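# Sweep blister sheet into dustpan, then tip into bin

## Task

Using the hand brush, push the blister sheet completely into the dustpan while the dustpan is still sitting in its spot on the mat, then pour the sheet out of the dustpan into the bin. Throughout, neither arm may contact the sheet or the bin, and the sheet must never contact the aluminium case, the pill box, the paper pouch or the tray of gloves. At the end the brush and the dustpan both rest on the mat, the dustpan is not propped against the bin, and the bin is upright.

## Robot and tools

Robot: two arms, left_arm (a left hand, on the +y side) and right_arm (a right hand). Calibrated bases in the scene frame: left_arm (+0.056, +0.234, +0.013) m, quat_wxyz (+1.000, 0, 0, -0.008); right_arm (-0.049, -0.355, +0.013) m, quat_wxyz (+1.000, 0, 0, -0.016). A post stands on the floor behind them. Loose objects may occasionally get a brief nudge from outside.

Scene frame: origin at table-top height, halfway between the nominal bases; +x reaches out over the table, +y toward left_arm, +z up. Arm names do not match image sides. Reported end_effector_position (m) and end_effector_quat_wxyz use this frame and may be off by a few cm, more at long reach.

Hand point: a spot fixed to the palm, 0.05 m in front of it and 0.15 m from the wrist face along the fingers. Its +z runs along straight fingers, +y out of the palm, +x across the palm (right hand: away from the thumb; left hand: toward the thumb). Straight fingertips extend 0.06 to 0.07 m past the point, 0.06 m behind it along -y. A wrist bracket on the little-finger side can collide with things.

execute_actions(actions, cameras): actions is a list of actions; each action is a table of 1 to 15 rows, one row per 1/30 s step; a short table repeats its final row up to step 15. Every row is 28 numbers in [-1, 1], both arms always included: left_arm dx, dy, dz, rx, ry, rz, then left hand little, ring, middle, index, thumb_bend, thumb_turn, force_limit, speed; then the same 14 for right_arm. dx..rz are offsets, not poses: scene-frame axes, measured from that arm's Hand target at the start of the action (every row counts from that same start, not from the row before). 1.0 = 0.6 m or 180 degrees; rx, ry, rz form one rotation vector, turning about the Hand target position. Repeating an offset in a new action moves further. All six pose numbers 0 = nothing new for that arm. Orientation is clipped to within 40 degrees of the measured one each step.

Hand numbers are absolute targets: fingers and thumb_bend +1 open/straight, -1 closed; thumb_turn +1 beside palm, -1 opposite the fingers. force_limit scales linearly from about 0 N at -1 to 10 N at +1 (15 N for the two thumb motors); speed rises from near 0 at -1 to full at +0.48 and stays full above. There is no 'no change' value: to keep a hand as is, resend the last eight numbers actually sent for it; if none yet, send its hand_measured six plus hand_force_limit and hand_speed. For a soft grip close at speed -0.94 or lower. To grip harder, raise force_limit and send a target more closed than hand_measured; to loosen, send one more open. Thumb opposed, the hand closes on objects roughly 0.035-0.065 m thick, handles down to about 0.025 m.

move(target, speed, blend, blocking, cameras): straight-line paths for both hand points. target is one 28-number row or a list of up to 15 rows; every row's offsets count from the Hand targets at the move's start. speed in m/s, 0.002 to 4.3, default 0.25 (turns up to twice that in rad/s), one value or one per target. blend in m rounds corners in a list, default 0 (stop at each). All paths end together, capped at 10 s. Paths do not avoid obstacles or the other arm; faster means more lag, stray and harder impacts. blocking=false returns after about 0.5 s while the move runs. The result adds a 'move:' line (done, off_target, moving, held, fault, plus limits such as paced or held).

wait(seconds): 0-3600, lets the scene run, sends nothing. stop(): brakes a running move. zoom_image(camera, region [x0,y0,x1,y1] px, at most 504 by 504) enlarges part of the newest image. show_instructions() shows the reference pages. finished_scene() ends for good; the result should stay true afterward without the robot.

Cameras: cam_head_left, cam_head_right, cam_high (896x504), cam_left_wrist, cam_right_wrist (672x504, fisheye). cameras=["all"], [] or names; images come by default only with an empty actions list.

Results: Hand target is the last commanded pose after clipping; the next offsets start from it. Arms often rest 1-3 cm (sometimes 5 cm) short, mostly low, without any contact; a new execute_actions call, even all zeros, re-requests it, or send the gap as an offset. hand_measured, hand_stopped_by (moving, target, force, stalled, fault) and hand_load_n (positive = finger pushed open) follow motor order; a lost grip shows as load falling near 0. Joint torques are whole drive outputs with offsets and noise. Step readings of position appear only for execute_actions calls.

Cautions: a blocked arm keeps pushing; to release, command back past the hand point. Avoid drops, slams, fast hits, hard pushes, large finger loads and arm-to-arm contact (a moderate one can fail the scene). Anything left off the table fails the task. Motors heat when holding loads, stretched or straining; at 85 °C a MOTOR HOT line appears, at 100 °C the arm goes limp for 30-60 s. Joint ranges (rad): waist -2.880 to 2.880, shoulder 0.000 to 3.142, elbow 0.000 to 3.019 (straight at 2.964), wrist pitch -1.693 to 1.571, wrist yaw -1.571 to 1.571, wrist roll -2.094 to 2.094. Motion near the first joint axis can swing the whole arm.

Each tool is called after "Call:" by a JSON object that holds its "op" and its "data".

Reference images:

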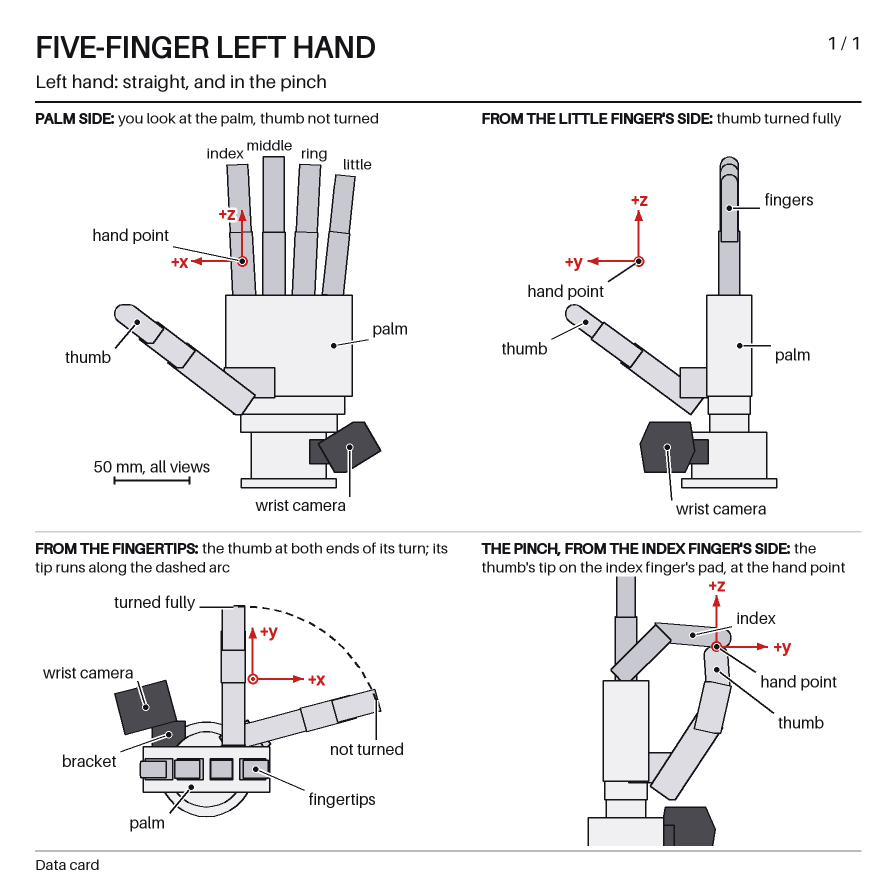

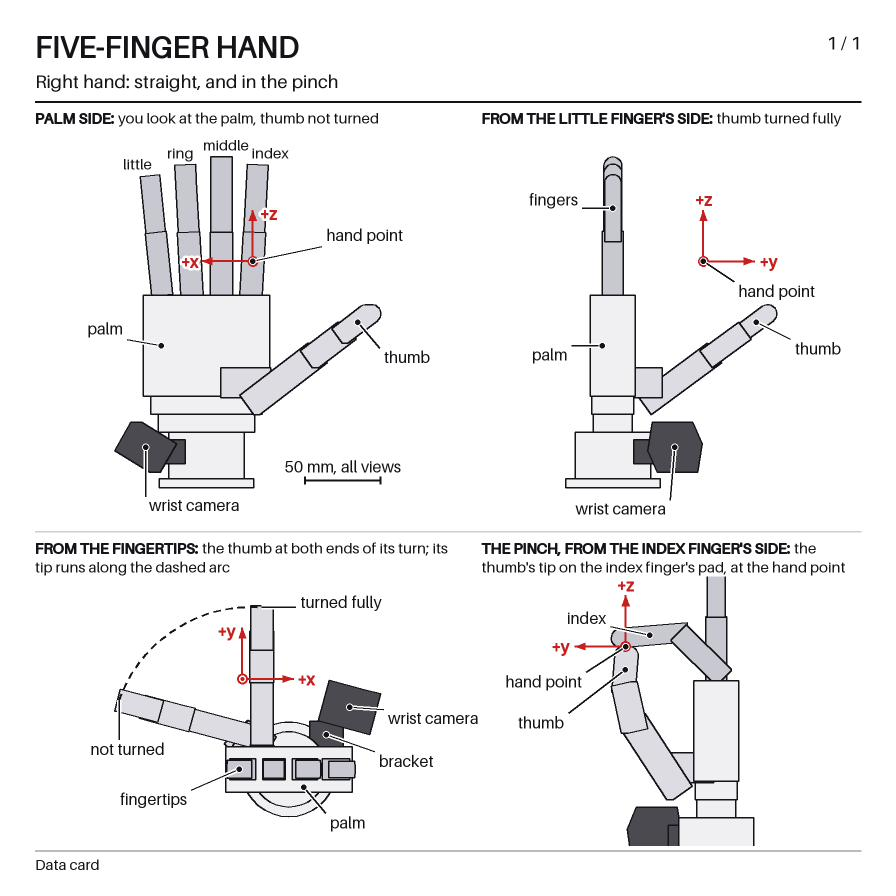

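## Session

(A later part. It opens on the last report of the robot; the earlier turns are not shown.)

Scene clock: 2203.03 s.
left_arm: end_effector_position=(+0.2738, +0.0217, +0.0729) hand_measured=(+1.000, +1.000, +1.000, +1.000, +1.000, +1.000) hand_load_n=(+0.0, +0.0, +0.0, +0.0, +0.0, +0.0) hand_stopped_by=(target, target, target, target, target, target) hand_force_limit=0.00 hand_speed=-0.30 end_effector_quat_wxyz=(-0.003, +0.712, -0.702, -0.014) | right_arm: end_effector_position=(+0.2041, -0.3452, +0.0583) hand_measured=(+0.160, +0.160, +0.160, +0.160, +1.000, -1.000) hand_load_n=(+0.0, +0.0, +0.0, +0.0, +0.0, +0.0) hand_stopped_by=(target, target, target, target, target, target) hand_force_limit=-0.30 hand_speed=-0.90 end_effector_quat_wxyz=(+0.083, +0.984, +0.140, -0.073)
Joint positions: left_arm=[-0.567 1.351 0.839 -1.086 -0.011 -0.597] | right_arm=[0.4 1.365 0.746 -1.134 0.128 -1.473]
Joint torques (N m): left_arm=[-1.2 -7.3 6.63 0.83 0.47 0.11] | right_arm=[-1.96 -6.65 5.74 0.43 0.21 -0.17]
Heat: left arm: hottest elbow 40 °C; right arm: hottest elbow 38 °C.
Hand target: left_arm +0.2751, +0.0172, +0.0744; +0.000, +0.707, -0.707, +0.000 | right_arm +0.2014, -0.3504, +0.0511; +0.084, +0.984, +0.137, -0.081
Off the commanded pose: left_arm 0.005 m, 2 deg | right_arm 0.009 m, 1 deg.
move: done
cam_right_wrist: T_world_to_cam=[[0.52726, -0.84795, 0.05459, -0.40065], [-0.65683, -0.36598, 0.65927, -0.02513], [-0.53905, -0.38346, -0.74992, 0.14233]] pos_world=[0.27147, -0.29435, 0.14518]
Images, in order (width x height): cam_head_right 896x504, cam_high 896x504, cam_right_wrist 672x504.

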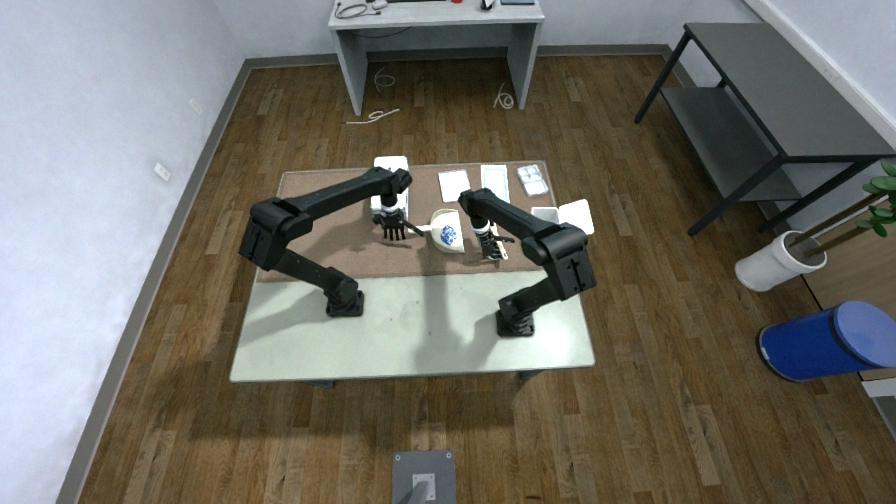

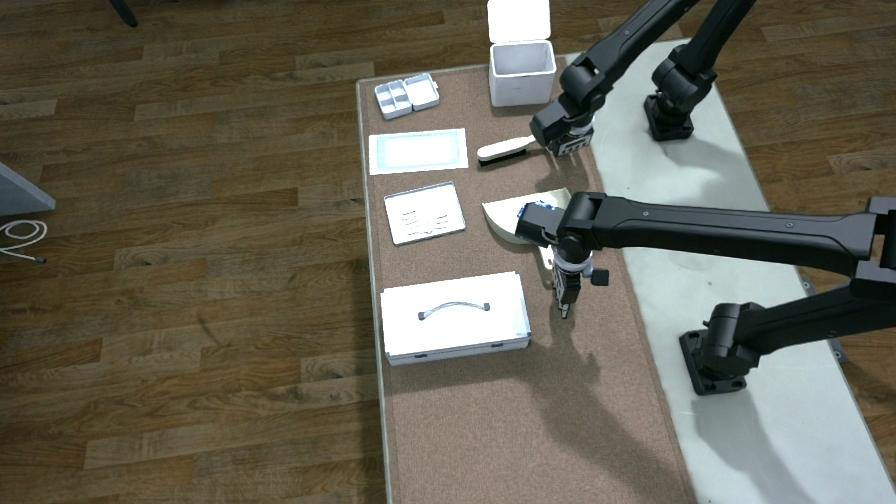

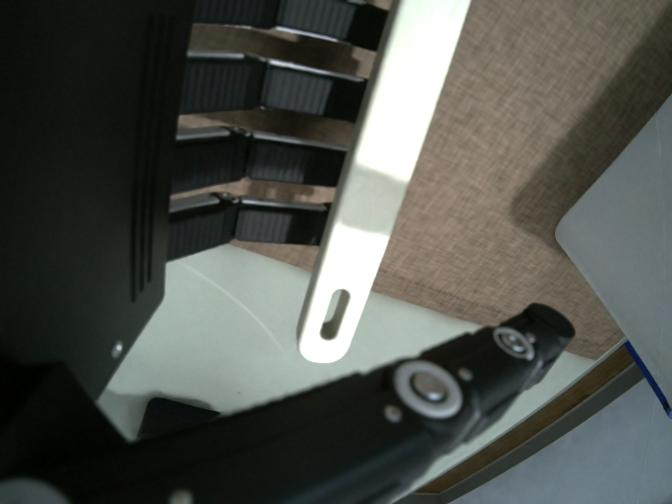

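Call:
{"op": "move", "data": {"target": [0,0,0,0,0,0, 1,1,1,1,1,1,0,-0.3, -0.01,0.12,0.005,0,0,0, 0.16,0.16,0.16,0.16,1,-1,-0.3,-0.9], "speed": 0.05, "cameras": ["cam_high","cam_head_right","cam_right_wrist"]}}

Call:
{"op": "zoom_image", "data": {"camera": "cam_high", "region": [450, 80, 600, 230]}}

Scene clock: 2263.23 s.
left_arm: end_effector_position=(+0.2738, +0.0217, +0.0729) hand_measured=(+1.000, +1.000, +1.000, +1.000, +1.000, +1.000) hand_load_n=(+0.0, +0.0, +0.0, +0.0, +0.0, +0.0) hand_stopped_by=(target, target, target, target, target, target) hand_force_limit=0.00 hand_speed=-0.30 end_effector_quat_wxyz=(-0.003, +0.712, -0.702, -0.014) | right_arm: end_effector_position=(+0.1869, -0.2880, +0.0490) hand_measured=(+0.160, +0.160, +0.160, +0.160, +1.000, -1.000) hand_load_n=(+0.0, +0.0, +0.0, +0.0, +0.0, +0.0) hand_stopped_by=(target, target, target, target, target, target) hand_force_limit=-0.30 hand_speed=-0.90 end_effector_quat_wxyz=(+0.085, +0.983, +0.137, -0.083)
Joint positions: left_arm=[-0.567 1.351 0.839 -1.086 -0.011 -0.597] | right_arm=[0.584 1.431 0.775 -1.137 0.089 -1.285]
Joint torques (N m): left_arm=[-1.2 -7.36 6.61 0.75 0.45 0.12] | right_arm=[-0.21 -7.24 8.95 -0.58 0 0.03]
Heat: left arm: hottest elbow 40 °C; right arm: hottest elbow 37 °C.
Hand target: left_arm +0.2751, +0.0172, +0.0744; +0.000, +0.707, -0.707, +0.000 | right_arm +0.1955, -0.2783, +0.0541; +0.084, +0.984, +0.137, -0.081
Off the commanded pose: left_arm 0.005 m, 2 deg | right_arm 0.014 m, 0 deg.
move: off_target (right_arm)
cam_right_wrist: T_world_to_cam=[[0.52247, -0.85107, 0.05197, -0.34239], [-0.6472, -0.35616, 0.67401, -0.0091], [-0.55512, -0.38578, -0.73689, 0.14976]] pos_world=[0.25613, -0.23686, 0.13428]
Images, in order (width x height): cam_head_right 896x504, cam_high 896x504, cam_right_wrist 672x504.

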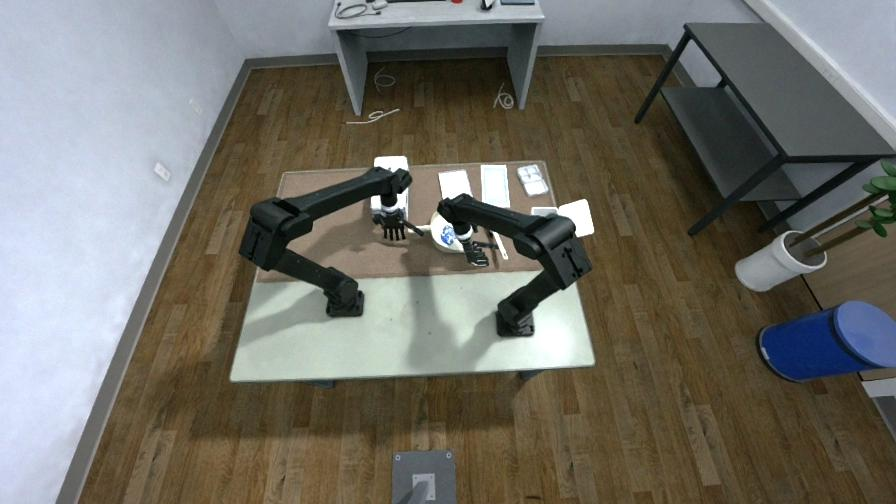

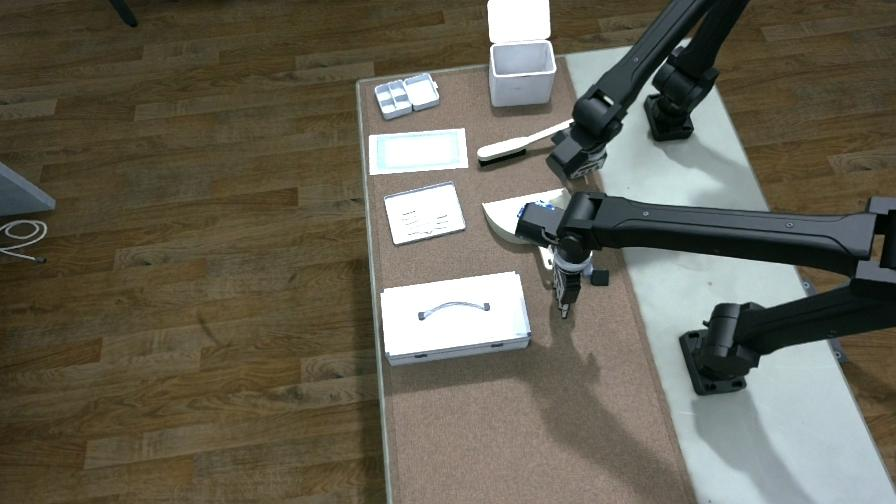

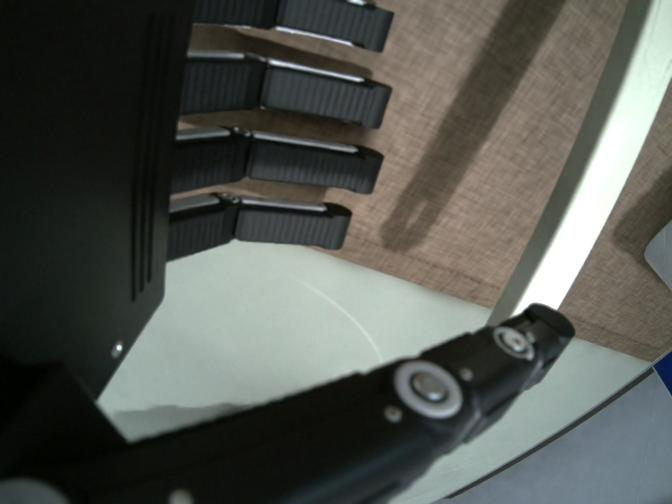

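Scaled by 3.360 from the camera's image (finer frame: 1280x720).

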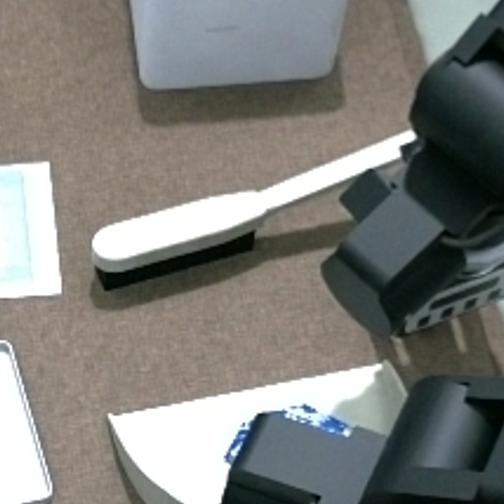

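Call:
{"op": "move", "data": {"target": [0,0,0,0,0,0, 1,1,1,1,1,1,0,-0.3, 0.02,0.02,0.28,0,0,0, 0.16,0.16,0.16,0.16,1,-1,-0.3,-0.9], "speed": 0.12, "cameras": ["cam_high","cam_head_right","cam_head_left","cam_right_wrist"]}}

Call:
{"op": "zoom_image", "data": {"camera": "cam_high", "region": [450, 0, 620, 170]}}

Call:
{"op": "zoom_image", "data": {"camera": "cam_head_right", "region": [480, 170, 610, 290]}}

Call:
{"op": "zoom_image", "data": {"camera": "cam_head_left", "region": [450, 180, 600, 290]}}

Scene clock: 2441.87 s.
left_arm: end_effector_position=(+0.2738, +0.0217, +0.0729) hand_measured=(+1.000, +1.000, +1.000, +1.000, +1.000, +1.000) hand_load_n=(+0.0, +0.0, +0.0, +0.0, +0.0, +0.0) hand_stopped_by=(target, target, target, target, target, target) hand_force_limit=0.00 hand_speed=-0.30 end_effector_quat_wxyz=(-0.003, +0.712, -0.702, -0.014) | right_arm: end_effector_position=(+0.2022, -0.2752, +0.2096) hand_measured=(+0.160, +0.160, +0.160, +0.160, +1.000, -1.000) hand_load_n=(+0.0, +0.0, +0.0, +0.0, +0.0, +0.0) hand_stopped_by=(target, target, target, target, target, target) hand_force_limit=-0.30 hand_speed=-0.90 end_effector_quat_wxyz=(+0.090, +0.982, +0.136, -0.093)
Joint positions: left_arm=[-0.567 1.351 0.839 -1.086 -0.011 -0.597] | right_arm=[0.592 1.309 1.115 -1.622 0.087 -1.274]
Joint torques (N m): left_arm=[-1.08 -7.47 6.61 0.83 0.44 0.11] | right_arm=[-0.09 -8.82 10.62 -0.65 -0.03 0.02]
Heat: left arm: hottest elbow 40 °C; right arm: hottest elbow 40 °C.
Hand target: left_arm +0.2751, +0.0172, +0.0744; +0.000, +0.707, -0.707, +0.000 | right_arm +0.2075, -0.2663, +0.2221; +0.084, +0.984, +0.137, -0.081
Off the commanded pose: left_arm 0.005 m, 2 deg | right_arm 0.016 m, 2 deg.
move: off_target (right_arm)
cam_right_wrist: T_world_to_cam=[[0.52104, -0.8519, 0.05274, -0.34792], [-0.6361, -0.34636, 0.6895, -0.10562], [-0.56912, -0.39281, -0.72236, 0.27935]] pos_world=[0.27308, -0.22325, 0.29297]
Images, in order (width x height): cam_head_left 896x504, cam_head_right 896x504, cam_high 896x504, cam_right_wrist 672x504.

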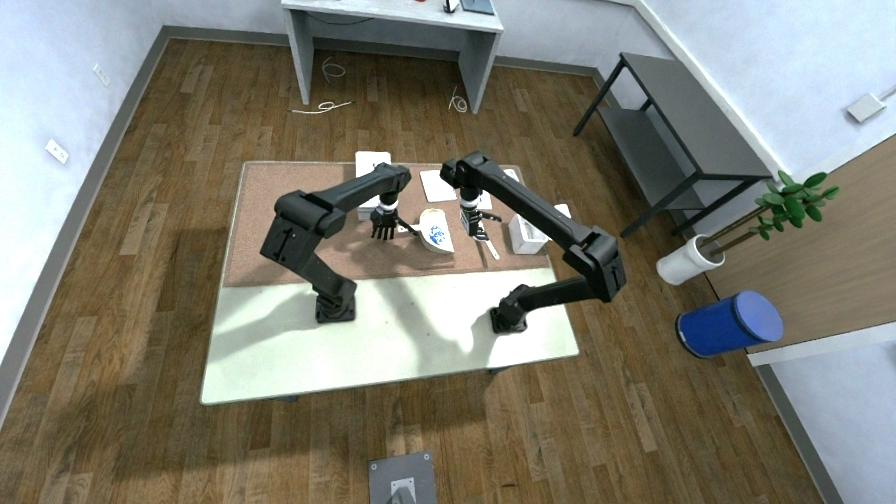

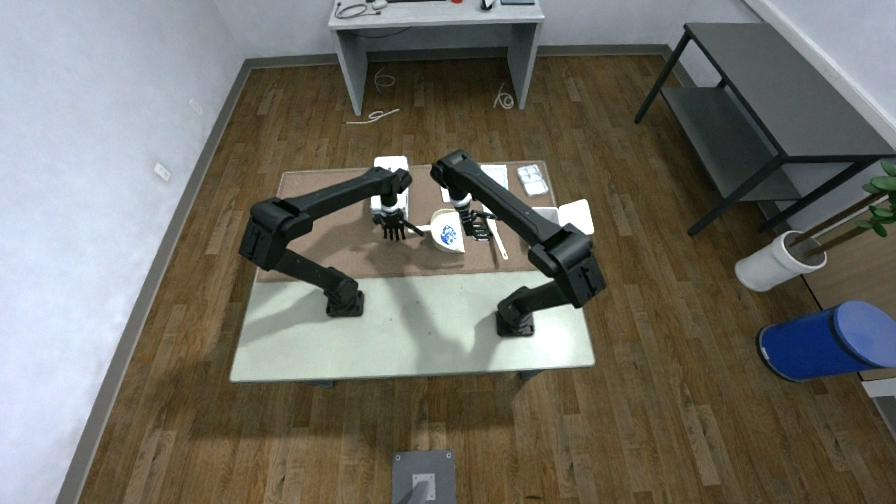

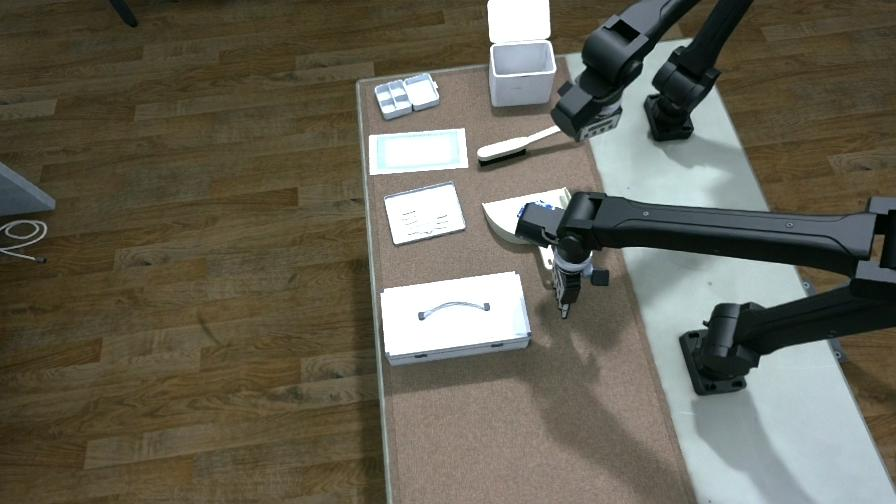

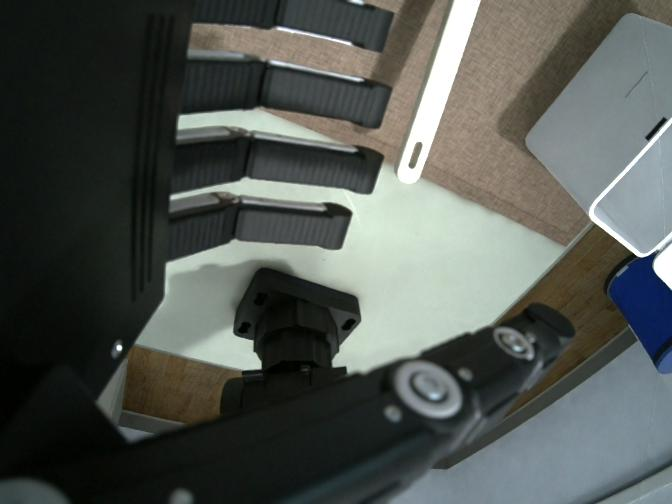

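Scaled by 2.965 from the camera's image (finer frame: 1280x720).

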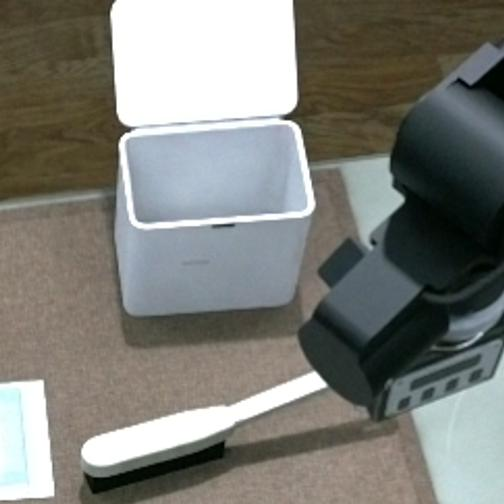

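Scaled by 3.877 from the camera's image (finer frame: 1280x720).

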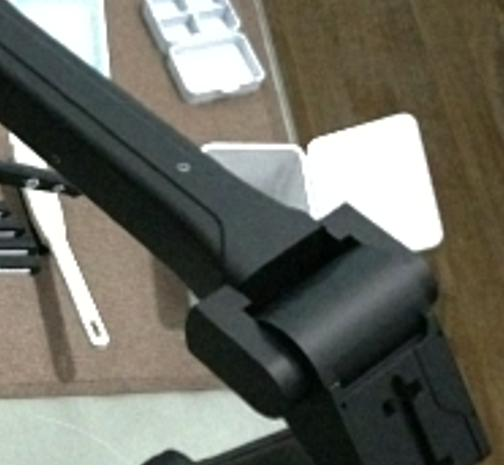

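Scaled by 3.360 from the camera's image (finer frame: 1280x720).

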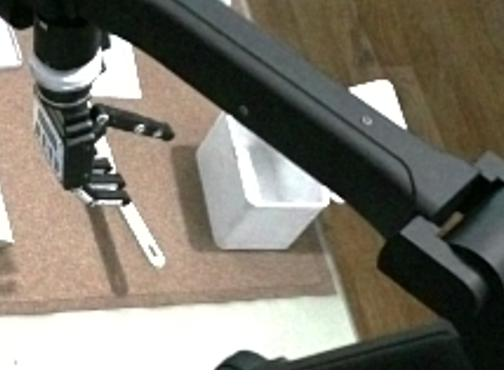

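Call:
{"op": "move", "data": {"target": [[0,0.06,0.01,0,0,0, 1,1,1,1,1,1,0,-0.3, 0,0,0,0,0,0, 0.16,0.16,0.16,0.16,1,-1,-0.3,-0.9],[-0.03,0.1,0.2,0,0,0, 1,1,1,1,1,1,0,-0.3, 0,0,0,0,0,0, 0.16,0.16,0.16,0.16,1,-1,-0.3,-0.9],[-0.15,0.35,0.3,0,0,0, 1,1,1,1,1,1,0,-0.3, 0,0,0,0,0,0, 0.16,0.16,0.16,0.16,1,-1,-0.3,-0.9]], "speed": [0.05, 0.12, 0.2], "blend": 0.01, "cameras": ["cam_high","cam_head_right","cam_head_left"]}}

Call:
{"op": "zoom_image", "data": {"camera": "cam_high", "region": [460, 170, 610, 290]}}

Call:
{"op": "zoom_image", "data": {"camera": "cam_head_right", "region": [380, 180, 500, 270]}}

Call:
{"op": "zoom_image", "data": {"camera": "cam_head_left", "region": [380, 180, 500, 270]}}

Scene clock: 2495.63 s.
left_arm: end_effector_position=(+0.1800, +0.2238, +0.2374) hand_measured=(+1.000, +1.000, +1.000, +1.000, +1.000, +1.000) hand_load_n=(-0.5, +0.0, +0.0, +0.0, -0.5, +0.0) hand_stopped_by=(target, target, target, target, target, target) hand_force_limit=0.00 hand_speed=-0.30 end_effector_quat_wxyz=(-0.012, +0.703, -0.711, +0.013) | right_arm: end_effector_position=(+0.2022, -0.2752, +0.2096) hand_measured=(+0.160, +0.160, +0.160, +0.160, +1.000, -1.000) hand_load_n=(+0.0, +0.0, +0.0, +0.0, -0.5, +0.0) hand_stopped_by=(target, target, target, target, target, target) hand_force_limit=-0.30 hand_speed=-0.90 end_effector_quat_wxyz=(+0.090, +0.982, +0.136, -0.093)
Joint positions: left_arm=[0.131 0.771 0.906 -1.67 0.005 0.126] | right_arm=[0.592 1.309 1.115 -1.622 0.087 -1.274]
Joint torques (N m): left_arm=[0.79 -0.97 10.93 -0.27 0.17 0.13] | right_arm=[-0.09 -8.82 10.62 -0.64 -0.02 0.02]
Motor temperatures (°C): left_arm=[26 30 40 24 24 26] | right_arm=[24 26 45 24 27 25]
Heat: left arm: hottest elbow 40 °C; right arm: hottest elbow 45 °C.
Hand target: left_arm +0.1852, +0.2272, +0.2545; +0.000, +0.707, -0.707, +0.000 | right_arm +0.2076, -0.2663, +0.2221; +0.084, +0.984, +0.138, -0.081
Off the commanded pose: left_arm 0.018 m, 2 deg | right_arm 0.016 m, 2 deg.
joint sent to its limit (left arm) — joint 4 (wrist pitch), lower limit. The joint targets are off in orientation, not in position.
move: off_target (left_arm)
Images, in order (width x height): cam_head_left 896x504, cam_head_right 896x504, cam_high 896x504.

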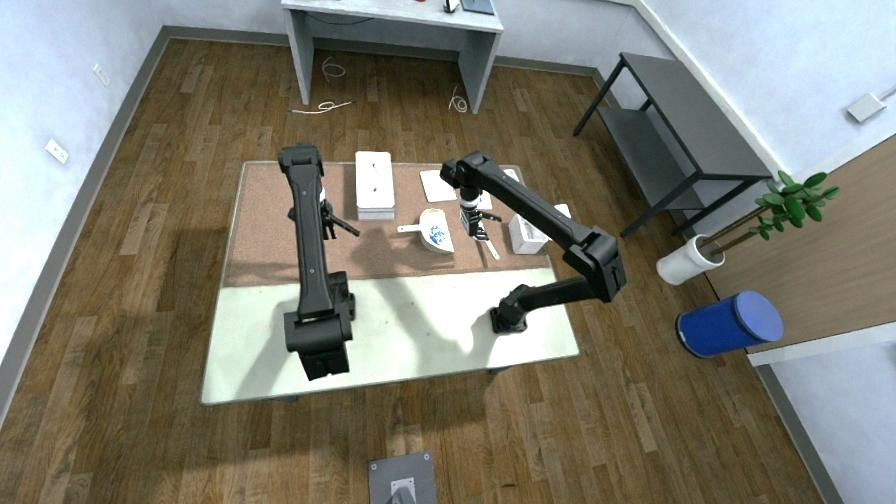

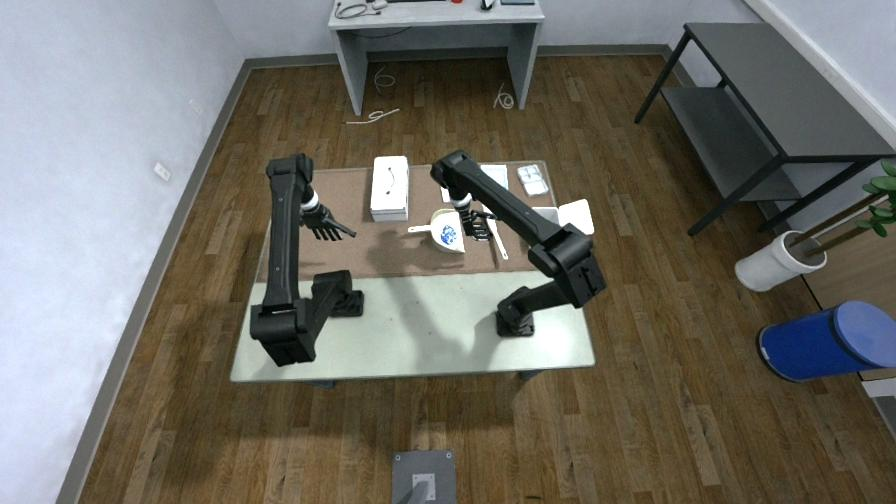

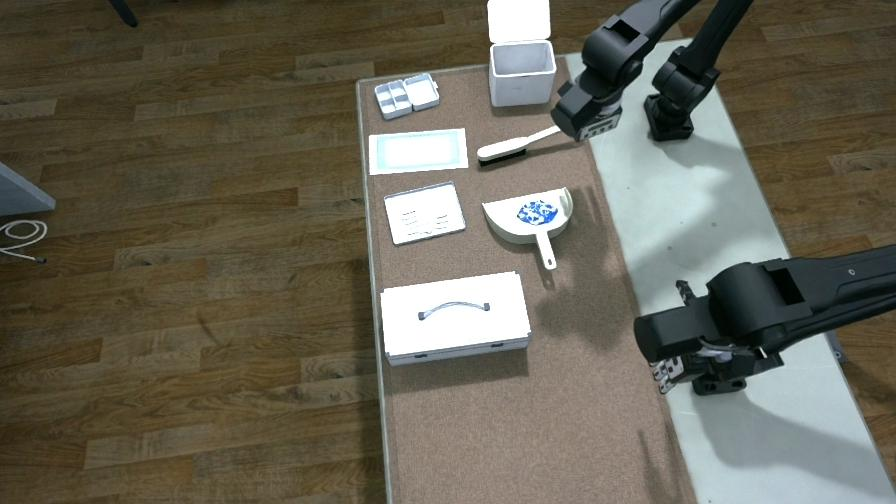

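Scaled by 3.360 from the camera's image (finer frame: 1280x720).

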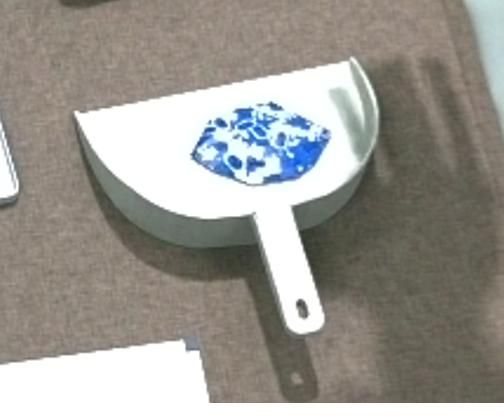

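Scaled by 4.200 from the camera's image (finer frame: 1280x720).

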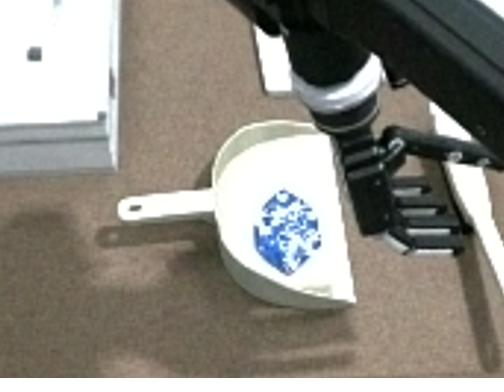

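Scaled by 4.200 from the camera's image (finer frame: 1280x720).

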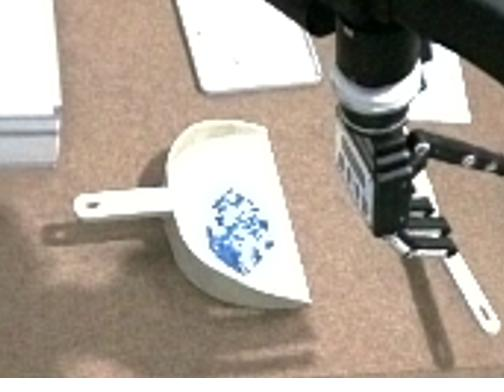

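Call:
{"op": "move", "data": {"target": [0,0,0,0,0,0, 1,1,1,1,1,1,0,-0.3, 0.262,0.4105,-0.08,-0.0024,-0.0022,-0.5284, -1,0.16,0.16,0.16,1,-1,-0.3,-0.3], "speed": 0.15, "cameras": ["cam_high","cam_head_right","cam_head_left","cam_right_wrist"]}}

Call:
{"op": "zoom_image", "data": {"camera": "cam_high", "region": [460, 170, 610, 290]}}

Call:
{"op": "zoom_image", "data": {"camera": "cam_head_right", "region": [380, 160, 500, 250]}}

Scene clock: 2638.73 s.
left_arm: end_effector_position=(+0.1800, +0.2238, +0.2374) hand_measured=(+1.000, +1.000, +1.000, +1.000, +1.000, +1.000) hand_load_n=(+0.0, +0.0, +0.0, +0.0, +0.0, +0.0) hand_stopped_by=(target, target, target, target, target, target) hand_force_limit=0.00 hand_speed=-0.30 end_effector_quat_wxyz=(-0.012, +0.703, -0.711, +0.013) | right_arm: end_effector_position=(+0.3463, -0.0269, +0.1746) hand_measured=(-1.000, +0.160, +0.160, +0.160, +1.000, -1.000) hand_load_n=(+0.0, +0.0, +0.0, +0.0, +0.0, +0.0) hand_stopped_by=(target, target, target, target, target, target) hand_force_limit=-0.30 hand_speed=-0.30 end_effector_quat_wxyz=(+0.015, +0.769, -0.628, -0.119)
Joint positions: left_arm=[0.131 0.771 0.906 -1.67 0.005 0.126] | right_arm=[0.555 1.891 1.732 -1.527 -0.212 0.309]
Joint torques (N m): left_arm=[0.79 -1.08 10.92 -0.32 0.16 0.14] | right_arm=[-1.67 -16.32 11.21 0.44 -0.32 0.02]
Motor temperatures (°C): left_arm=[26 29 48 24 24 26] | right_arm=[24 26 47 24 27 24]
Heat: left arm: hottest elbow 48 °C; right arm: hottest elbow 47 °C.
Hand target: left_arm +0.1852, +0.2272, +0.2545; +0.000, +0.707, -0.707, +0.000 | right_arm +0.3648, -0.0202, +0.1740; +0.001, +0.765, -0.634, -0.114
Off the commanded pose: left_arm 0.018 m, 2 deg | right_arm 0.020 m, 2 deg.
joint sent to its limit (left arm) — joint 4 (wrist pitch), lower limit. The joint targets are off in orientation, not in position.
move: off_target (right_arm)
cam_right_wrist: T_world_to_cam=[[-0.88429, -0.45921, 0.08457, 0.28204], [-0.29472, 0.6894, 0.66172, 0.01075], [-0.36217, 0.56023, -0.74497, 0.39157]] pos_world=[0.39439, -0.09726, 0.26074]
Images, in order (width x height): cam_head_left 896x504, cam_head_right 896x504, cam_high 896x504, cam_right_wrist 672x504.

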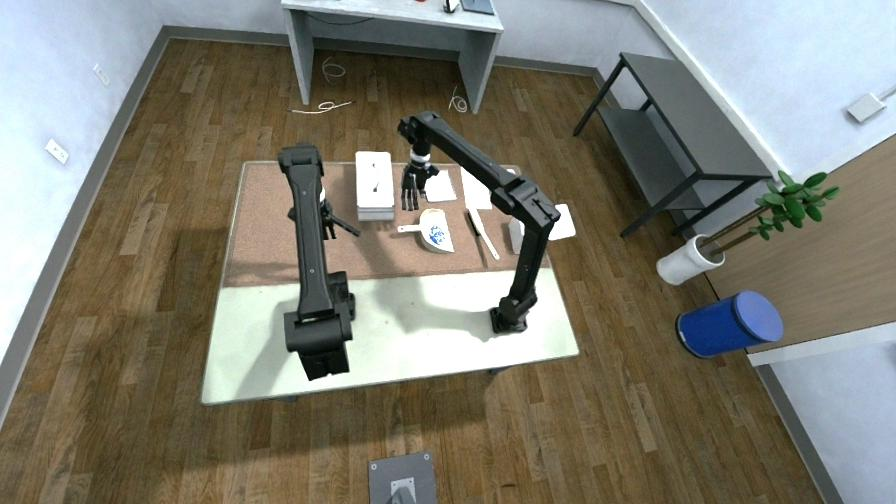

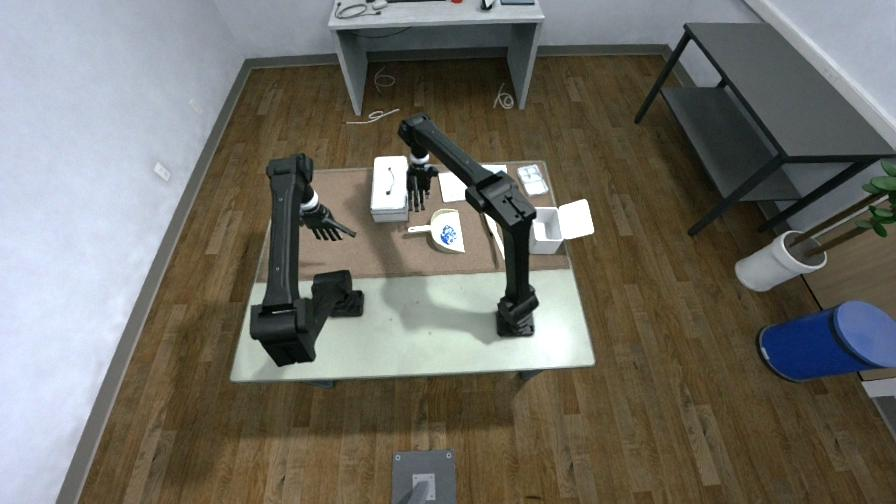

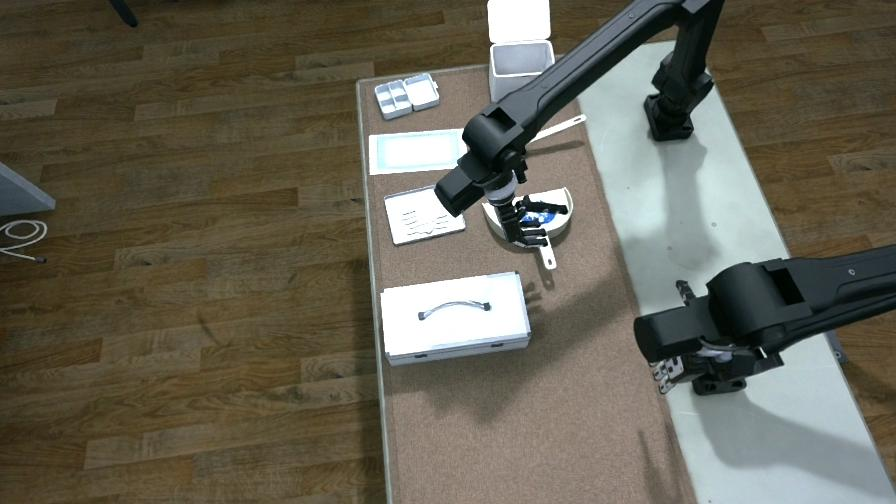

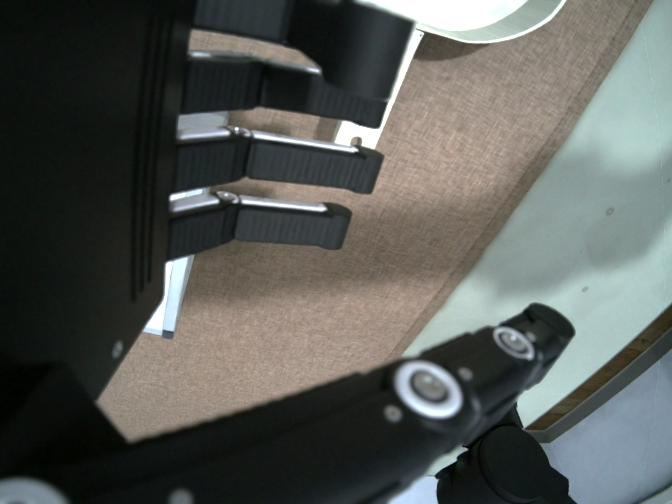

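Scaled by 3.360 from the camera's image (finer frame: 1280x720).

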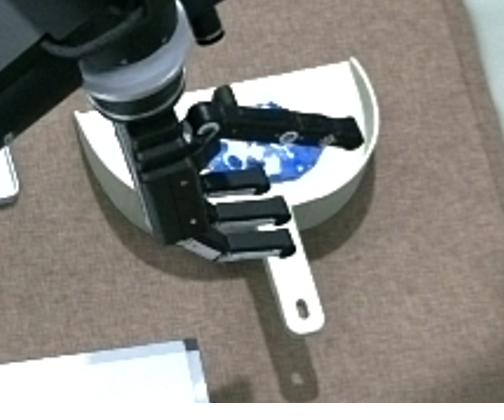

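Scaled by 4.200 from the camera's image (finer frame: 1280x720).

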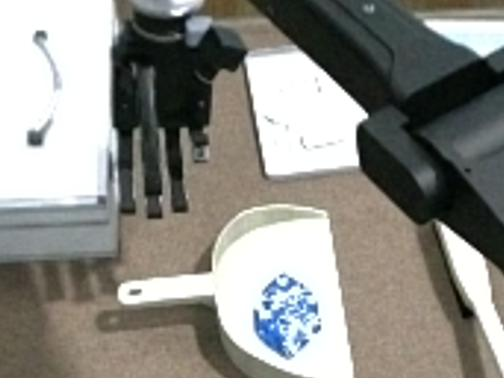

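Call:
{"op": "move", "data": {"target": [0,0,0,0,0,0, 1,1,1,1,1,1,0,-0.3, 0.018,-0.005,-0.12,0,0,0, -1,0.16,0.16,0.16,1,-1,-0.3,-0.3], "speed": 0.08, "cameras": ["cam_high","cam_head_right","cam_right_wrist"]}}

Call:
{"op": "zoom_image", "data": {"camera": "cam_high", "region": [460, 170, 610, 290]}}

Call:
{"op": "zoom_image", "data": {"camera": "cam_head_right", "region": [380, 160, 500, 250]}}

Scene clock: 2669.77 s.
left_arm: end_effector_position=(+0.1800, +0.2238, +0.2374) hand_measured=(+1.000, +1.000, +1.000, +1.000, +1.000, +1.000) hand_load_n=(+0.0, +0.0, +0.0, +0.0, +0.0, +0.0) hand_stopped_by=(target, target, target, target, target, target) hand_force_limit=0.00 hand_speed=-0.30 end_effector_quat_wxyz=(-0.012, +0.703, -0.711, +0.013) | right_arm: end_effector_position=(+0.3718, -0.0171, +0.1175) hand_measured=(-1.000, +0.160, +0.160, +0.160, +1.000, -1.000) hand_load_n=(+0.0, +0.0, +0.0, +0.0, -0.5, +0.0) hand_stopped_by=(target, target, target, target, target, target) hand_force_limit=-0.30 hand_speed=-0.30 end_effector_quat_wxyz=(-0.006, +0.769, -0.630, -0.111)
Joint positions: left_arm=[0.131 0.771 0.906 -1.67 0.005 0.126] | right_arm=[0.547 1.963 1.697 -1.374 -0.212 0.309]
Joint torques (N m): left_arm=[0.73 -0.67 10.93 -0.24 0.18 0.11] | right_arm=[-2.02 -17.73 7.17 0.59 -0.28 -0.13]
Heat: left arm: hottest elbow 48 °C; right arm: hottest elbow 48 °C.
Hand target: left_arm +0.1852, +0.2272, +0.2545; +0.000, +0.707, -0.707, +0.000 | right_arm +0.3755, -0.0231, +0.1021; +0.001, +0.765, -0.634, -0.114
Off the commanded pose: left_arm 0.018 m, 2 deg | right_arm 0.017 m, 1 deg.
joint sent to its limit (left arm) — joint 4 (wrist pitch), lower limit. The joint targets are off in orientation, not in position.
move: off_target (right_arm)
cam_right_wrist: T_world_to_cam=[[-0.89056, -0.45316, 0.03945, 0.32162], [-0.31508, 0.6771, 0.66503, 0.05616], [-0.32808, 0.57982, -0.74577, 0.34057]] pos_world=[0.41585, -0.08974, 0.20395]
Images, in order (width x height): cam_head_right 896x504, cam_high 896x504, cam_right_wrist 672x504.

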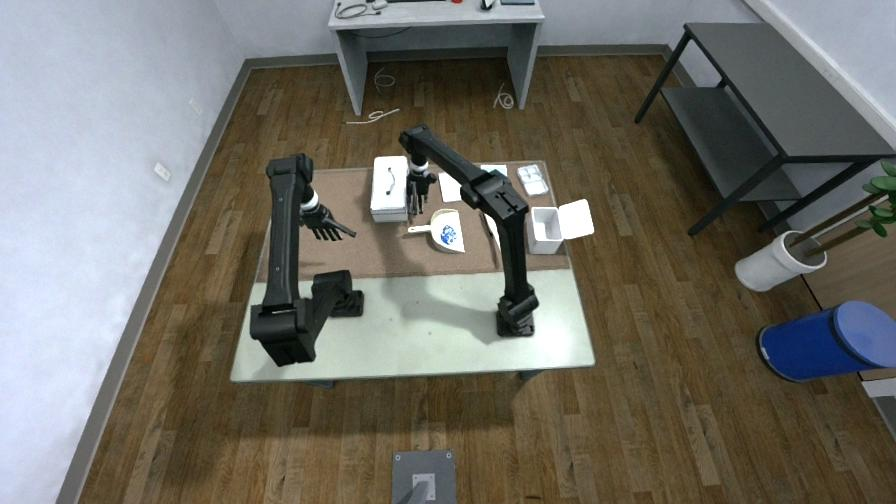

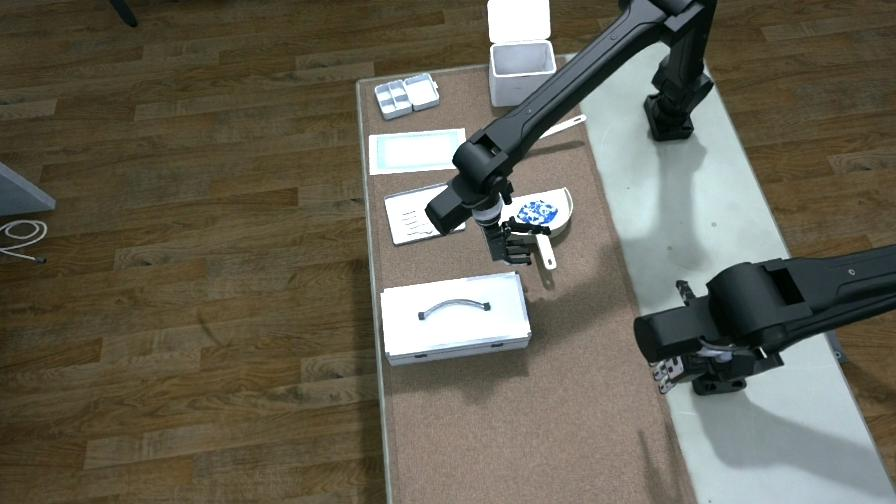

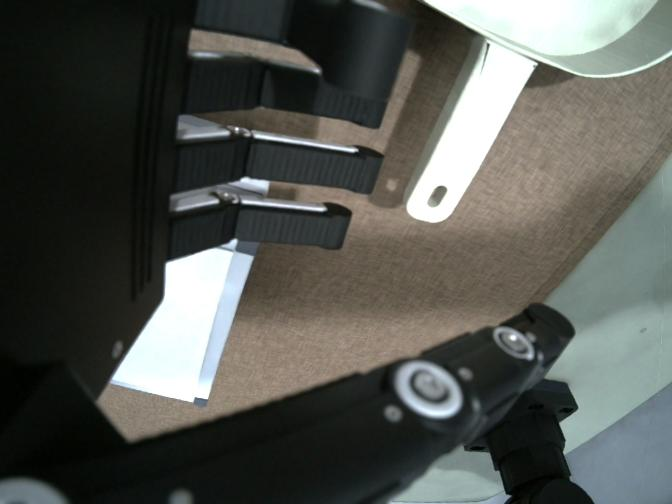

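Scaled by 3.360 from the camera's image (finer frame: 1280x720).

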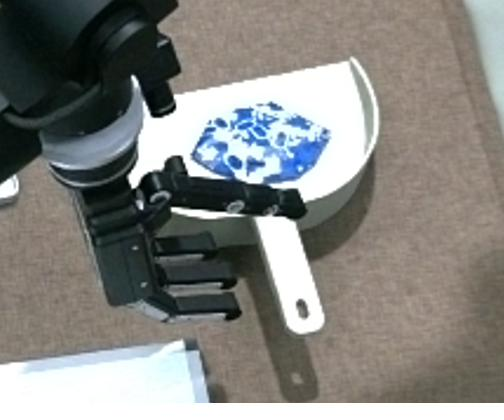

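Scaled by 4.200 from the camera's image (finer frame: 1280x720).

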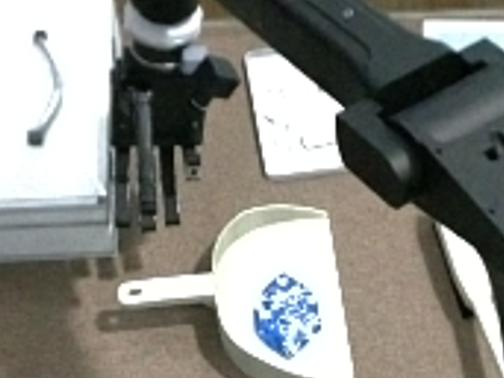

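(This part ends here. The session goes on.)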